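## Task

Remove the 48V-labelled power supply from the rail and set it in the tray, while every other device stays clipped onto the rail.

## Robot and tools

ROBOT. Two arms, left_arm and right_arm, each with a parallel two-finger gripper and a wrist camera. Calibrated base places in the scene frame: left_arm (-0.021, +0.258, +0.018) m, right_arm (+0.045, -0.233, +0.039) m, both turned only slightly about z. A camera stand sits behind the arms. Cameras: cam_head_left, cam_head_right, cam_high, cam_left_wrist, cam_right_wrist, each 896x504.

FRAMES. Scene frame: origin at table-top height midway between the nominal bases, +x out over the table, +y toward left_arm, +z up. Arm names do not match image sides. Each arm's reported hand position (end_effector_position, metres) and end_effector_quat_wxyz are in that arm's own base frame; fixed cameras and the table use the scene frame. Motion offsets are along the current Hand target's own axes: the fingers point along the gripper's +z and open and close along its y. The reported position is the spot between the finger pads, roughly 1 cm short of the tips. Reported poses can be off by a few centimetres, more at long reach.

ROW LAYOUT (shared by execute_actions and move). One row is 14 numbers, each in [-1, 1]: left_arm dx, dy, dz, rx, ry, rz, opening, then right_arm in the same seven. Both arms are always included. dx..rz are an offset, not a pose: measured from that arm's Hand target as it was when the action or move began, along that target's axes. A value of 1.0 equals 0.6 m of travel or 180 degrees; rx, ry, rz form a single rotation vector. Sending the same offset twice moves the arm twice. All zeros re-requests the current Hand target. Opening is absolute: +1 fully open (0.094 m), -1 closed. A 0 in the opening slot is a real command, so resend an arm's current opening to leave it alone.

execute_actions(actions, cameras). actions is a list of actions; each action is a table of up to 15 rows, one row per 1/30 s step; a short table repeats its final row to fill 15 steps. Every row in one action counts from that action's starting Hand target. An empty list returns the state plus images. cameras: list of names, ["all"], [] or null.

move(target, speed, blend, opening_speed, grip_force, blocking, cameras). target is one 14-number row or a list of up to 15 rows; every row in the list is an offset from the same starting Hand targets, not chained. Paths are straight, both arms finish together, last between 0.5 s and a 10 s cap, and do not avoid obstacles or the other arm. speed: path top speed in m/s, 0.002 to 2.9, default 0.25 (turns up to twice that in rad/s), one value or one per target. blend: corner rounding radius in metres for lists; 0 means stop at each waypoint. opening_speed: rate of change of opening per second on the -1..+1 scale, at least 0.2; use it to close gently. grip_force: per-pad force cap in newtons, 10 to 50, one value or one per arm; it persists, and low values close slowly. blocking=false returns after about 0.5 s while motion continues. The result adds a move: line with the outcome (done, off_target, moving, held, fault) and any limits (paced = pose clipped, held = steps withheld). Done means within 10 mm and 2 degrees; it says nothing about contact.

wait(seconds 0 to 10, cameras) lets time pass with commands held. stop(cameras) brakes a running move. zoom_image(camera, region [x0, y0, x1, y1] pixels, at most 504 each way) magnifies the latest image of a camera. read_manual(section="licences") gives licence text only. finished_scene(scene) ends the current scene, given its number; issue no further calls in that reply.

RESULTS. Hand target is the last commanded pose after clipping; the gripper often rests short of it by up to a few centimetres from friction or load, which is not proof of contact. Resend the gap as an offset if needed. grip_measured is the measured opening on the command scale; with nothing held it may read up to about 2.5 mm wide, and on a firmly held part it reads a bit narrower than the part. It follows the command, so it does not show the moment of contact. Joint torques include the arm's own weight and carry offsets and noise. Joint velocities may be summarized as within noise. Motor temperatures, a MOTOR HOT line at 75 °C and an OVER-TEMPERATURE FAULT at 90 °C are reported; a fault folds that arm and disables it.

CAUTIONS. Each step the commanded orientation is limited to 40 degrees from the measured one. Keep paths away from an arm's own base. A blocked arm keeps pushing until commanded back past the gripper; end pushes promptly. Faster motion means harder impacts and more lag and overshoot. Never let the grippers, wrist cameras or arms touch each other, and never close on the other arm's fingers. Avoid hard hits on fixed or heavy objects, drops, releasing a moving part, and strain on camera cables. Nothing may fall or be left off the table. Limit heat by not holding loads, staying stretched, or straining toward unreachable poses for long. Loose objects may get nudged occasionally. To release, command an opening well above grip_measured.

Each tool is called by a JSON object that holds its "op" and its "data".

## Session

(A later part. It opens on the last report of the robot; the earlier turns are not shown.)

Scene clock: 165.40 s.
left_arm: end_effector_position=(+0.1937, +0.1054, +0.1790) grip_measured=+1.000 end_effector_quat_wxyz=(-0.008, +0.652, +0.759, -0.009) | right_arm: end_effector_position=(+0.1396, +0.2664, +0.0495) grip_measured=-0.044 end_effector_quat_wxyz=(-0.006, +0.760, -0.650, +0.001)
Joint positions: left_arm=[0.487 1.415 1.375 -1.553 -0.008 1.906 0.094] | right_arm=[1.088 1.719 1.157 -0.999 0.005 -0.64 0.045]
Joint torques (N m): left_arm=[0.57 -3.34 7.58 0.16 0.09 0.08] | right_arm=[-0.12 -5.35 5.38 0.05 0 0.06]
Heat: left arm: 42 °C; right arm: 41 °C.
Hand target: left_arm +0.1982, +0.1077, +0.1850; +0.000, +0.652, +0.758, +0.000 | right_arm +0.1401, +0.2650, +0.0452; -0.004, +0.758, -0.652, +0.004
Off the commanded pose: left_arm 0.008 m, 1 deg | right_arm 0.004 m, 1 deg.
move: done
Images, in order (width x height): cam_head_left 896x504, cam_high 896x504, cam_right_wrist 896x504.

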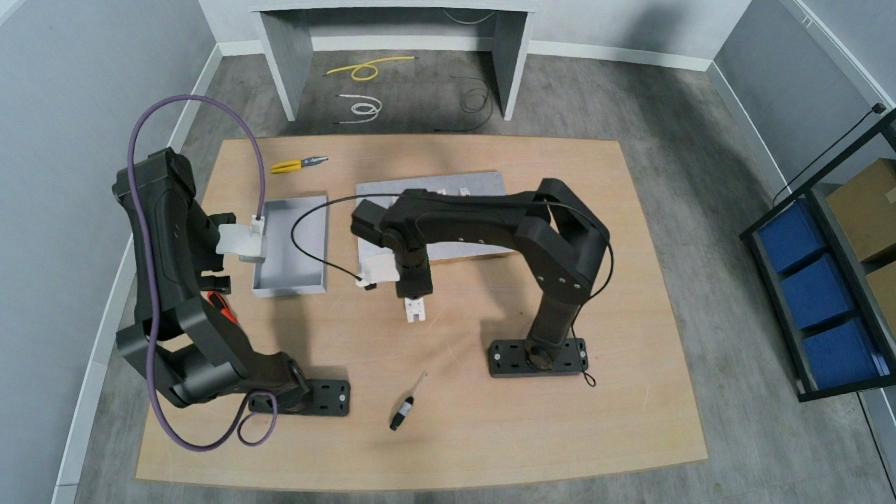

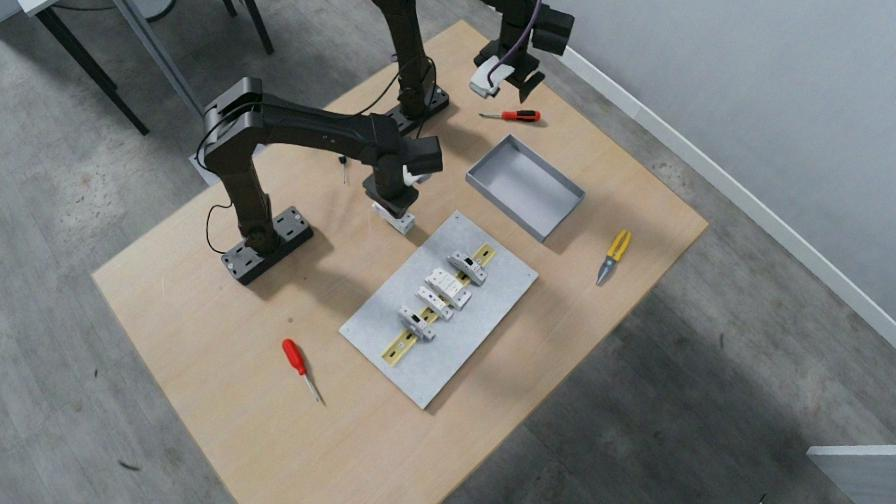

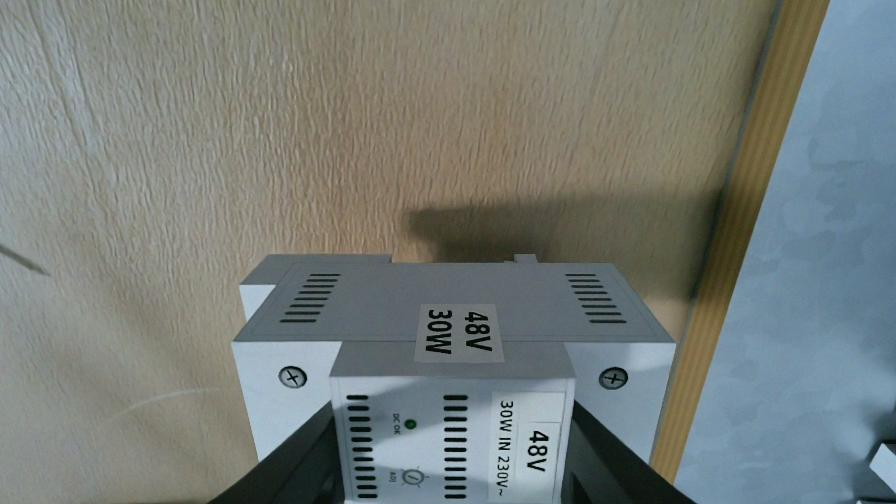

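{"op": "move", "data": {"target": [0,0,0,0,0,0,1,0,0.015,0.06,0,0,0,-0.3], "speed": 0.03}}

Scene clock: 169.07 s.
left_arm: end_effector_position=(+0.1937, +0.1054, +0.1790) grip_measured=+1.000 end_effector_quat_wxyz=(-0.008, +0.652, +0.759, -0.009) | right_arm: end_effector_position=(+0.1346, +0.2633, +0.0223) grip_measured=-0.044 end_effector_quat_wxyz=(-0.005, +0.757, -0.653, +0.004)
Joint positions: left_arm=[0.487 1.415 1.375 -1.553 -0.008 1.906 0.094] | right_arm=[1.102 1.743 1.07 -0.891 0.011 -0.616 0.045]
Joint torques (N m): left_arm=[0.57 -3.34 7.6 0.16 0.09 0.08] | right_arm=[0.73 -4.44 3.18 0.5 -0.06 0.08]
Heat: left arm: 42 °C; right arm: 40 °C.
Hand target: left_arm +0.1982, +0.1077, +0.1850; +0.000, +0.652, +0.758, +0.000 | right_arm +0.1316, +0.2638, +0.0091; -0.004, +0.758, -0.652, +0.004
Off the commanded pose: left_arm 0.008 m, 1 deg | right_arm 0.014 m, 0 deg.
move: off_target (right_arm)

{"op": "move", "data": {"target": [[0,0,0,0,0,0,1,0,0,-0.015,0,0,0,-0.3],[0,0,0,0,0,0,1,0,0,-0.015,0,0,0,0.3],[0,0,0,0,0,0,1,0,0,-0.23,0,0,0,0.3],[0,0,0,0,0,0,1,0.45,0,-0.25,0,0,0,0.3],[-0.556,-0.062,0.108,0,0,0,1,0.45,0,-0.25,0,0,0,0.3]], "speed": [0.03,0.03,0.1,0.25,0.3], "blend": [0,0,0.02,0.02,0], "opening_speed": 0.6, "cameras": ["cam_left_wrist","cam_head_left"]}}

Scene clock: 179.83 s.
left_arm: end_effector_position=(+0.2048, -0.2220, +0.1136) grip_measured=+1.000 end_effector_quat_wxyz=(-0.016, +0.654, +0.756, -0.001) | right_arm: end_effector_position=(+0.1747, -0.0050, +0.1596) grip_measured=+0.298 end_effector_quat_wxyz=(-0.003, +0.758, -0.652, +0.017)
Joint positions: left_arm=[-0.826 1.716 1.413 -1.299 0.005 0.601 0.094] | right_arm=[-0.018 1.181 1.129 -1.489 0.016 -1.74 0.061]
Joint torques (N m): left_arm=[-0.06 -5.96 7.86 0.2 0 -0.02] | right_arm=[-0.79 -1.83 6.63 -0.21 -0.24 -0.08]
Heat: left arm: 42 °C; right arm: 40 °C.
Hand target: left_arm +0.2110, -0.2278, +0.1204; +0.000, +0.652, +0.758, +0.000 | right_arm +0.1703, -0.0033, +0.1592; -0.004, +0.758, -0.652, +0.004
Off the commanded pose: left_arm 0.011 m, 2 deg | right_arm 0.005 m, 1 deg.
move: off_target (left_arm)
Images, in order (width x height): cam_head_left 896x504, cam_left_wrist 896x504.

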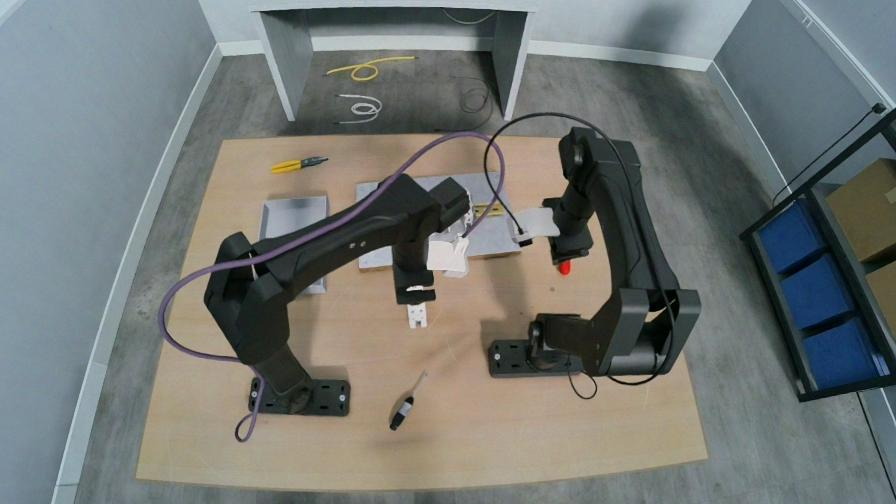

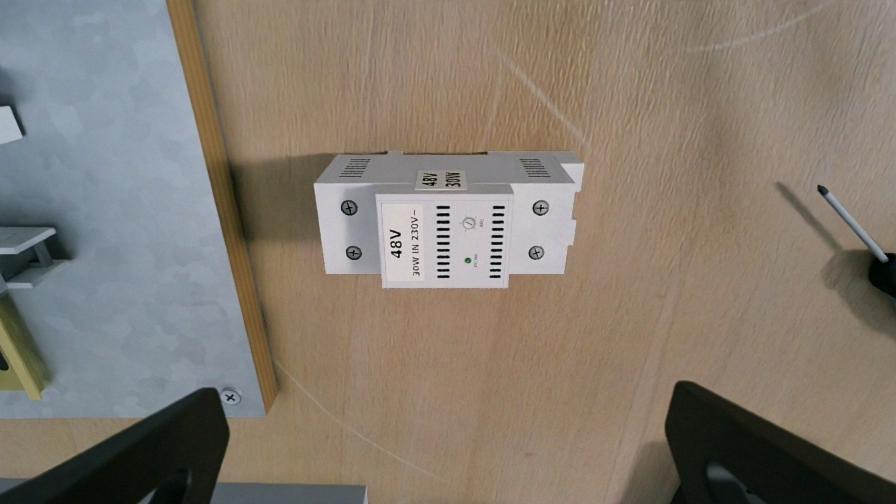

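{"op": "move", "data": {"target": [-0.0075,-0.005,0.103,0,0,0,0.35,0,0,0,0,0,0,0.3], "speed": 0.12, "cameras": ["cam_left_wrist"]}}

Scene clock: 187.40 s.
left_arm: end_effector_position=(+0.2078, -0.2295, +0.0592) grip_measured=+0.352 end_effector_quat_wxyz=(-0.006, +0.652, +0.758, -0.001) | right_arm: end_effector_position=(+0.1747, -0.0050, +0.1596) grip_measured=+0.298 end_effector_quat_wxyz=(-0.003, +0.758, -0.652, +0.017)
Joint positions: left_arm=[-0.836 1.761 1.247 -1.069 0.004 0.584 0.064] | right_arm=[-0.018 1.181 1.129 -1.489 0.016 -1.74 0.061]
Joint torques (N m): left_arm=[-0.69 -6.19 5.18 0.34 0 -0.05] | right_arm=[-0.77 -1.83 6.63 -0.21 -0.24 -0.08]
Heat: left arm: 42 °C; right arm: 40 °C.
Hand target: left_arm +0.2087, -0.2326, +0.0585; +0.000, +0.652, +0.758, +0.000 | right_arm +0.1703, -0.0033, +0.1592; -0.004, +0.758, -0.652, +0.004
Off the commanded pose: left_arm 0.003 m, 1 deg | right_arm 0.005 m, 1 deg.
move: done
Images, in order (width x height): cam_left_wrist 896x504.

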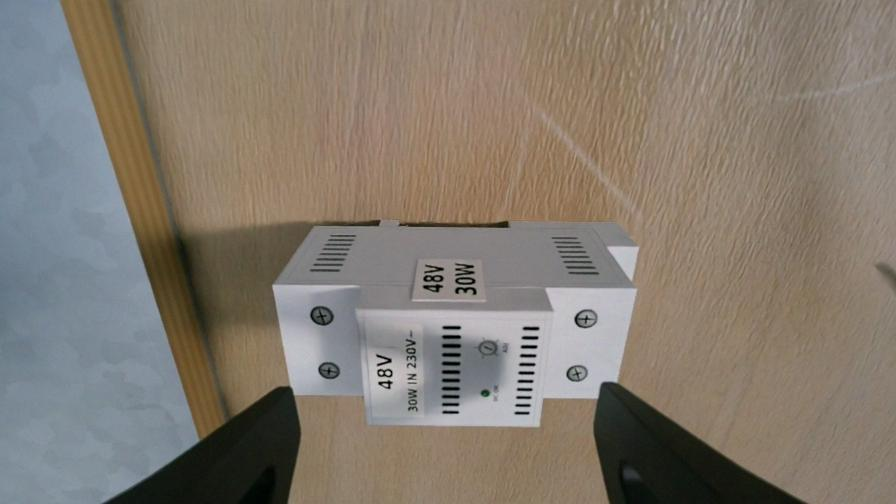

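{"op": "move", "data": {"target": [[0,0,0.045,0,0,0,0.35,0,0,0,0,0,0,0.3],[0,0,0.045,0,0,0,-0.3,0,0,0,0,0,0,0.3],[0,0,-0.186,0,0,0,-0.3,0,0,0,0,0,0,0.3]], "speed": [0.06,0.06,0.1], "opening_speed": 0.6, "cameras": ["cam_left_wrist"]}}

{"op": "move", "data": {"target": [0.44,0.305,0,0,0,0,-0.3,0,0,0,0,0,0,0.3], "speed": 0.18, "cameras": ["cam_left_wrist","cam_head_left"]}}

Scene clock: 199.57 s.
left_arm: end_effector_position=(+0.2069, -0.2288, +0.1565) grip_measured=-0.052 end_effector_quat_wxyz=(-0.022, +0.652, +0.758, +0.001) | right_arm: end_effector_position=(+0.1747, -0.0050, +0.1596) grip_measured=+0.298 end_effector_quat_wxyz=(-0.003, +0.758, -0.652, +0.017)
Joint positions: left_arm=[-0.837 1.758 1.632 -1.489 0.004 0.584 0.045] | right_arm=[-0.018 1.181 1.129 -1.489 0.016 -1.74 0.061]
Joint torques (N m): left_arm=[-0.57 -7.86 7.94 0.11 0 -0.04] | right_arm=[-0.79 -1.83 6.61 -0.22 -0.25 -0.08]
Heat: left arm: 42 °C; right arm: 40 °C.
Hand target: left_arm +0.2088, -0.2327, +0.1702; +0.000, +0.652, +0.758, +0.000 | right_arm +0.1703, -0.0033, +0.1592; -0.004, +0.758, -0.652, +0.004
Off the commanded pose: left_arm 0.014 m, 3 deg | right_arm 0.005 m, 1 deg.
move: off_target (left_arm)
Images, in order (width x height): cam_left_wrist 896x504.

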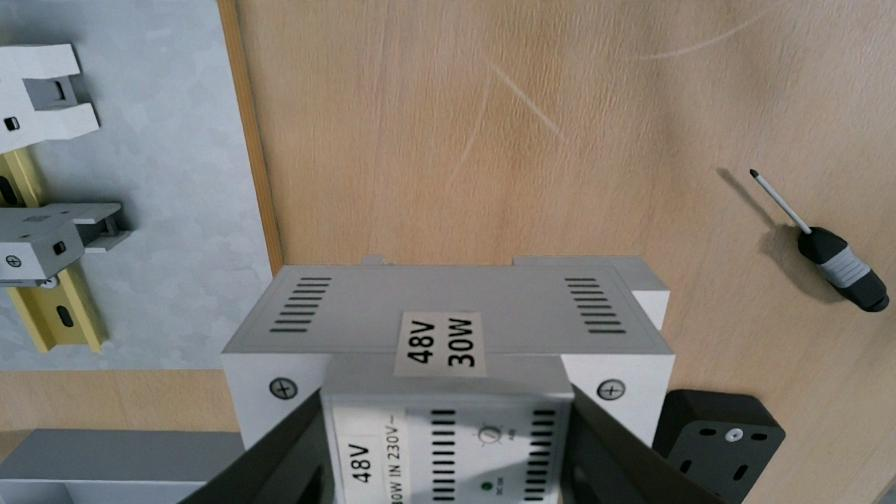

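Scene clock: 202.13 s.
left_arm: end_effector_position=(+0.3465, +0.0581, +0.1626) grip_measured=-0.052 end_effector_quat_wxyz=(-0.010, +0.648, +0.762, -0.004) | right_arm: end_effector_position=(+0.1747, -0.0050, +0.1596) grip_measured=+0.298 end_effector_quat_wxyz=(-0.003, +0.758, -0.652, +0.017)
Joint positions: left_arm=[0.158 1.91 1.852 -1.53 -0.01 1.568 0.045] | right_arm=[-0.018 1.181 1.129 -1.489 0.016 -1.74 0.061]
Joint torques (N m): left_arm=[-0.34 -7.24 8.02 0.06 0.11 0.09] | right_arm=[-0.8 -1.81 6.6 -0.21 -0.24 -0.08]
Heat: left arm: 42 °C; right arm: 40 °C.
Hand target: left_arm +0.3504, +0.0557, +0.1699; +0.000, +0.652, +0.758, +0.000 | right_arm +0.1703, -0.0033, +0.1592; -0.004, +0.758, -0.652, +0.004
Off the commanded pose: left_arm 0.009 m, 1 deg | right_arm 0.005 m, 1 deg.
move: done
Images, in order (width x height): cam_head_left 896x504, cam_left_wrist 896x504.

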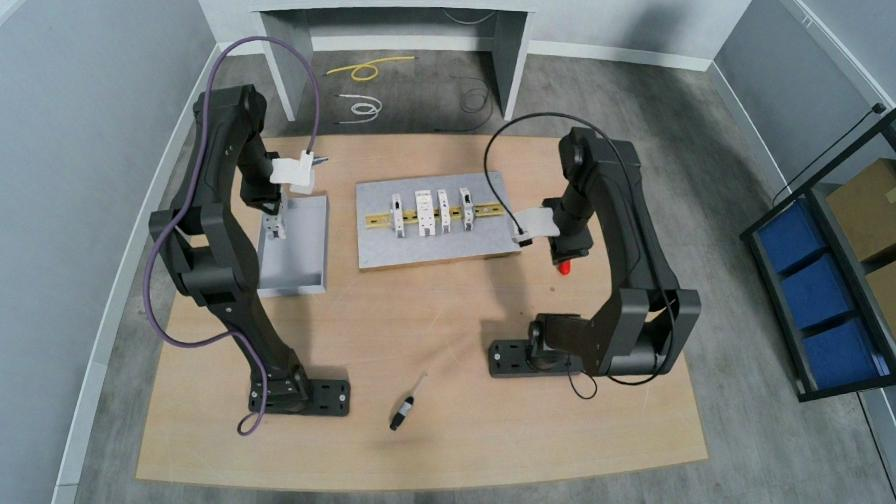

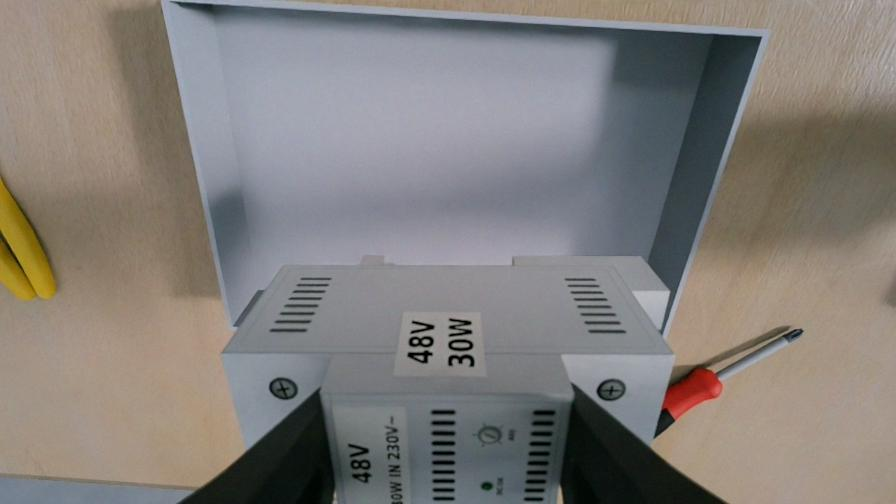

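{"op": "move", "data": {"target": [0,0,0.175,0,0,0,-0.3,0,0,0,0,0,0,0.3], "speed": 0.12, "cameras": ["cam_left_wrist"]}}

Scene clock: 210.90 s.
left_arm: end_effector_position=(+0.3484, +0.0584, +0.0647) grip_measured=-0.052 end_effector_quat_wxyz=(-0.006, +0.648, +0.762, +0.000) | right_arm: end_effector_position=(+0.1747, -0.0050, +0.1596) grip_measured=+0.298 end_effector_quat_wxyz=(-0.003, +0.758, -0.652, +0.017)
Joint positions: left_arm=[0.158 1.913 1.465 -1.131 -0.01 1.568 0.045] | right_arm=[-0.018 1.181 1.129 -1.489 0.016 -1.74 0.061]
Joint torques (N m): left_arm=[-0.35 -7.51 5.35 0.29 0.11 0.07] | right_arm=[-0.79 -1.8 6.61 -0.2 -0.25 -0.09]
Motor temperatures (°C): left_arm=[32 34 42 33 28 29 31] | right_arm=[29 36 40 30 28 30 33]
Heat: left arm: 42 °C; right arm: 40 °C.
Hand target: left_arm +0.3504, +0.0556, +0.0650; +0.000, +0.652, +0.758, +0.000 | right_arm +0.1703, -0.0033, +0.1592; -0.004, +0.758, -0.652, +0.004
Off the commanded pose: left_arm 0.003 m, 1 deg | right_arm 0.005 m, 1 deg.
move: done
Images, in order (width x height): cam_left_wrist 896x504.

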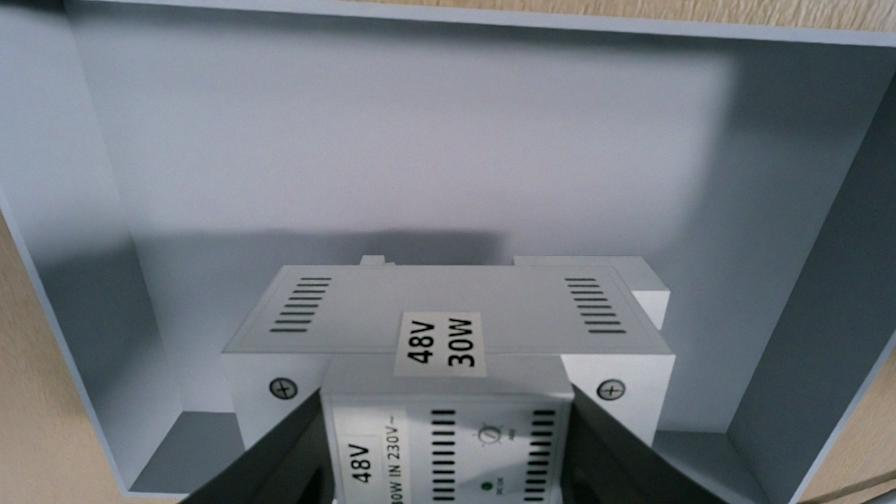

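{"op": "move", "data": {"target": [[-0.02,0,0,0,0,0,-0.3,0,0,0,0,0,0,0.3],[-0.02,0,0.068,0,0,0,-0.3,0,0,0,0,0,0,0.3]], "speed": [0.06,0.03], "cameras": ["cam_left_wrist"]}}

Scene clock: 215.43 s.
left_arm: end_effector_position=(+0.3491, +0.0466, +0.0358) grip_measured=-0.052 end_effector_quat_wxyz=(-0.007, +0.652, +0.758, +0.000) | right_arm: end_effector_position=(+0.1747, -0.0050, +0.1596) grip_measured=+0.298 end_effector_quat_wxyz=(-0.003, +0.758, -0.652, +0.017)
Joint positions: left_arm=[0.125 1.938 1.381 -1.022 -0.01 1.546 0.045] | right_arm=[-0.018 1.181 1.129 -1.489 0.016 -1.74 0.061]
Joint torques (N m): left_arm=[-0.39 -6.28 3.26 0.71 0.11 -0.03] | right_arm=[-0.79 -1.81 6.6 -0.21 -0.25 -0.09]
Heat: left arm: 42 °C; right arm: 40 °C.
Hand target: left_arm +0.3521, +0.0437, +0.0241; +0.000, +0.652, +0.758, +0.000 | right_arm +0.1703, -0.0033, +0.1592; -0.004, +0.758, -0.652, +0.004
Off the commanded pose: left_arm 0.012 m, 1 deg | right_arm 0.005 m, 1 deg.
move: off_target (left_arm)
Images, in order (width x height): cam_left_wrist 896x504.

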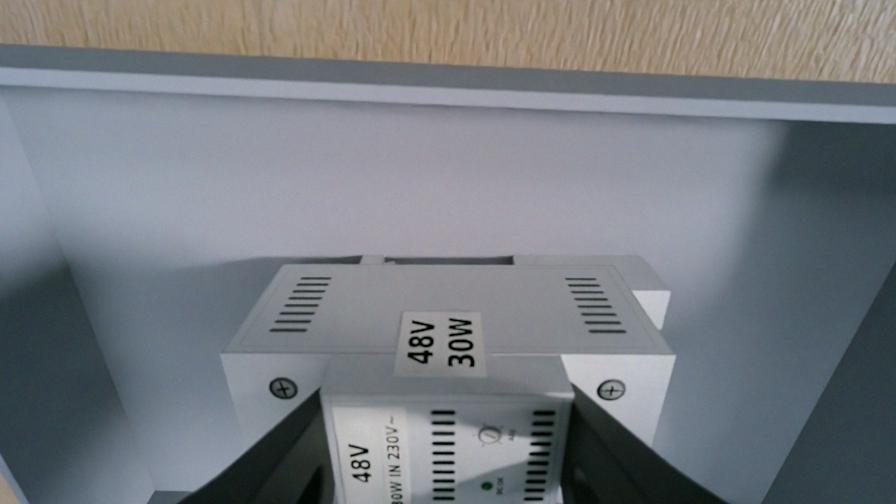

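Contact. Unload, open, rise.

{"op": "move", "data": {"target": [[0,0,-0.016,0,0,0,-0.3,0,0,0,0,0,0,0.3],[0,0,-0.016,0,0,0,0.3,0,0,0,0,0,0,0.3],[0,0,-0.22,0,0,0,0.3,0,0,0,0,0,0,0.3]], "speed": [0.03,0.03,0.12], "opening_speed": 0.6, "cameras": ["cam_left_wrist","cam_head_left"]}}

{"op": "zoom_image", "data": {"camera": "cam_head_left", "region": [340, 165, 530, 280]}}

Scene clock: 222.13 s.
left_arm: end_effector_position=(+0.3496, +0.0469, +0.1434) grip_measured=+0.298 end_effector_quat_wxyz=(-0.015, +0.652, +0.758, -0.008) | right_arm: end_effector_position=(+0.1747, -0.0050, +0.1596) grip_measured=+0.298 end_effector_quat_wxyz=(-0.003, +0.758, -0.652, +0.017)
Joint positions: left_arm=[0.125 1.92 1.788 -1.471 -0.011 1.545 0.061] | right_arm=[-0.018 1.181 1.129 -1.489 0.016 -1.74 0.061]
Joint torques (N m): left_arm=[-0.36 -8.91 7.53 0.04 0.12 -0.02] | right_arm=[-0.8 -1.83 6.6 -0.21 -0.24 -0.08]
Heat: left arm: 42 °C; right arm: 39 °C.
Hand target: left_arm +0.3522, +0.0437, +0.1562; +0.000, +0.652, +0.758, +0.000 | right_arm +0.1703, -0.0033, +0.1592; -0.004, +0.758, -0.652, +0.004
Off the commanded pose: left_arm 0.013 m, 2 deg | right_arm 0.005 m, 1 deg.
move: off_target (left_arm)
Images, in order (width x height): cam_head_left 896x504, cam_left_wrist 896x504.

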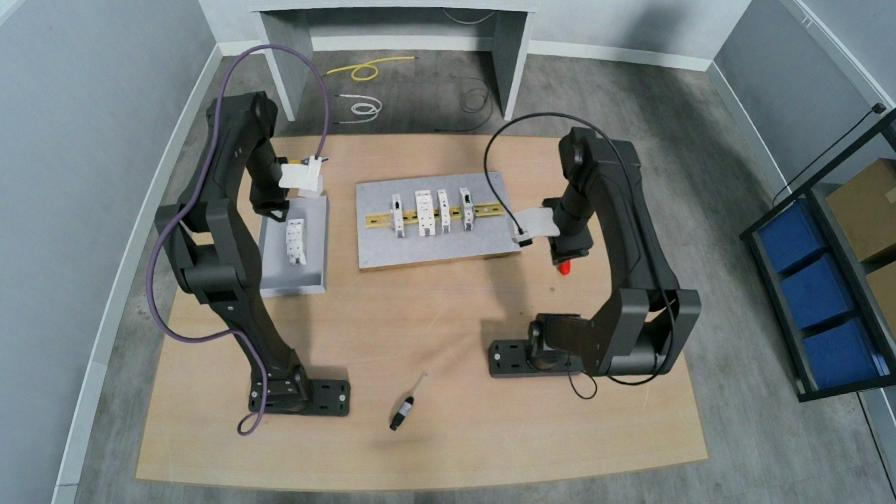

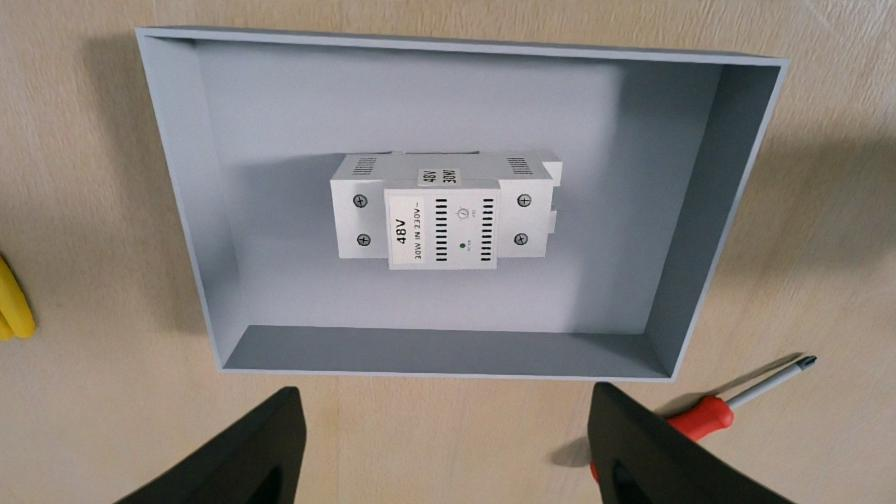

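Scaled by 2.653 from the camera's 896x504 image, which has a finer 1280x720 frame.

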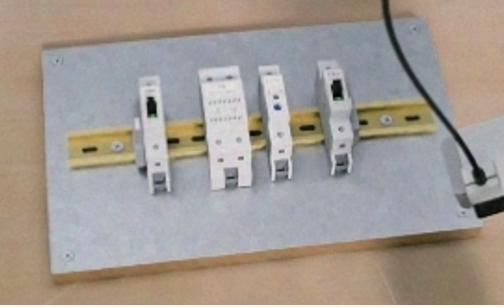

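{"op": "finished_scene", "data": {"scene": 3}}

The scene is finished: the task was done.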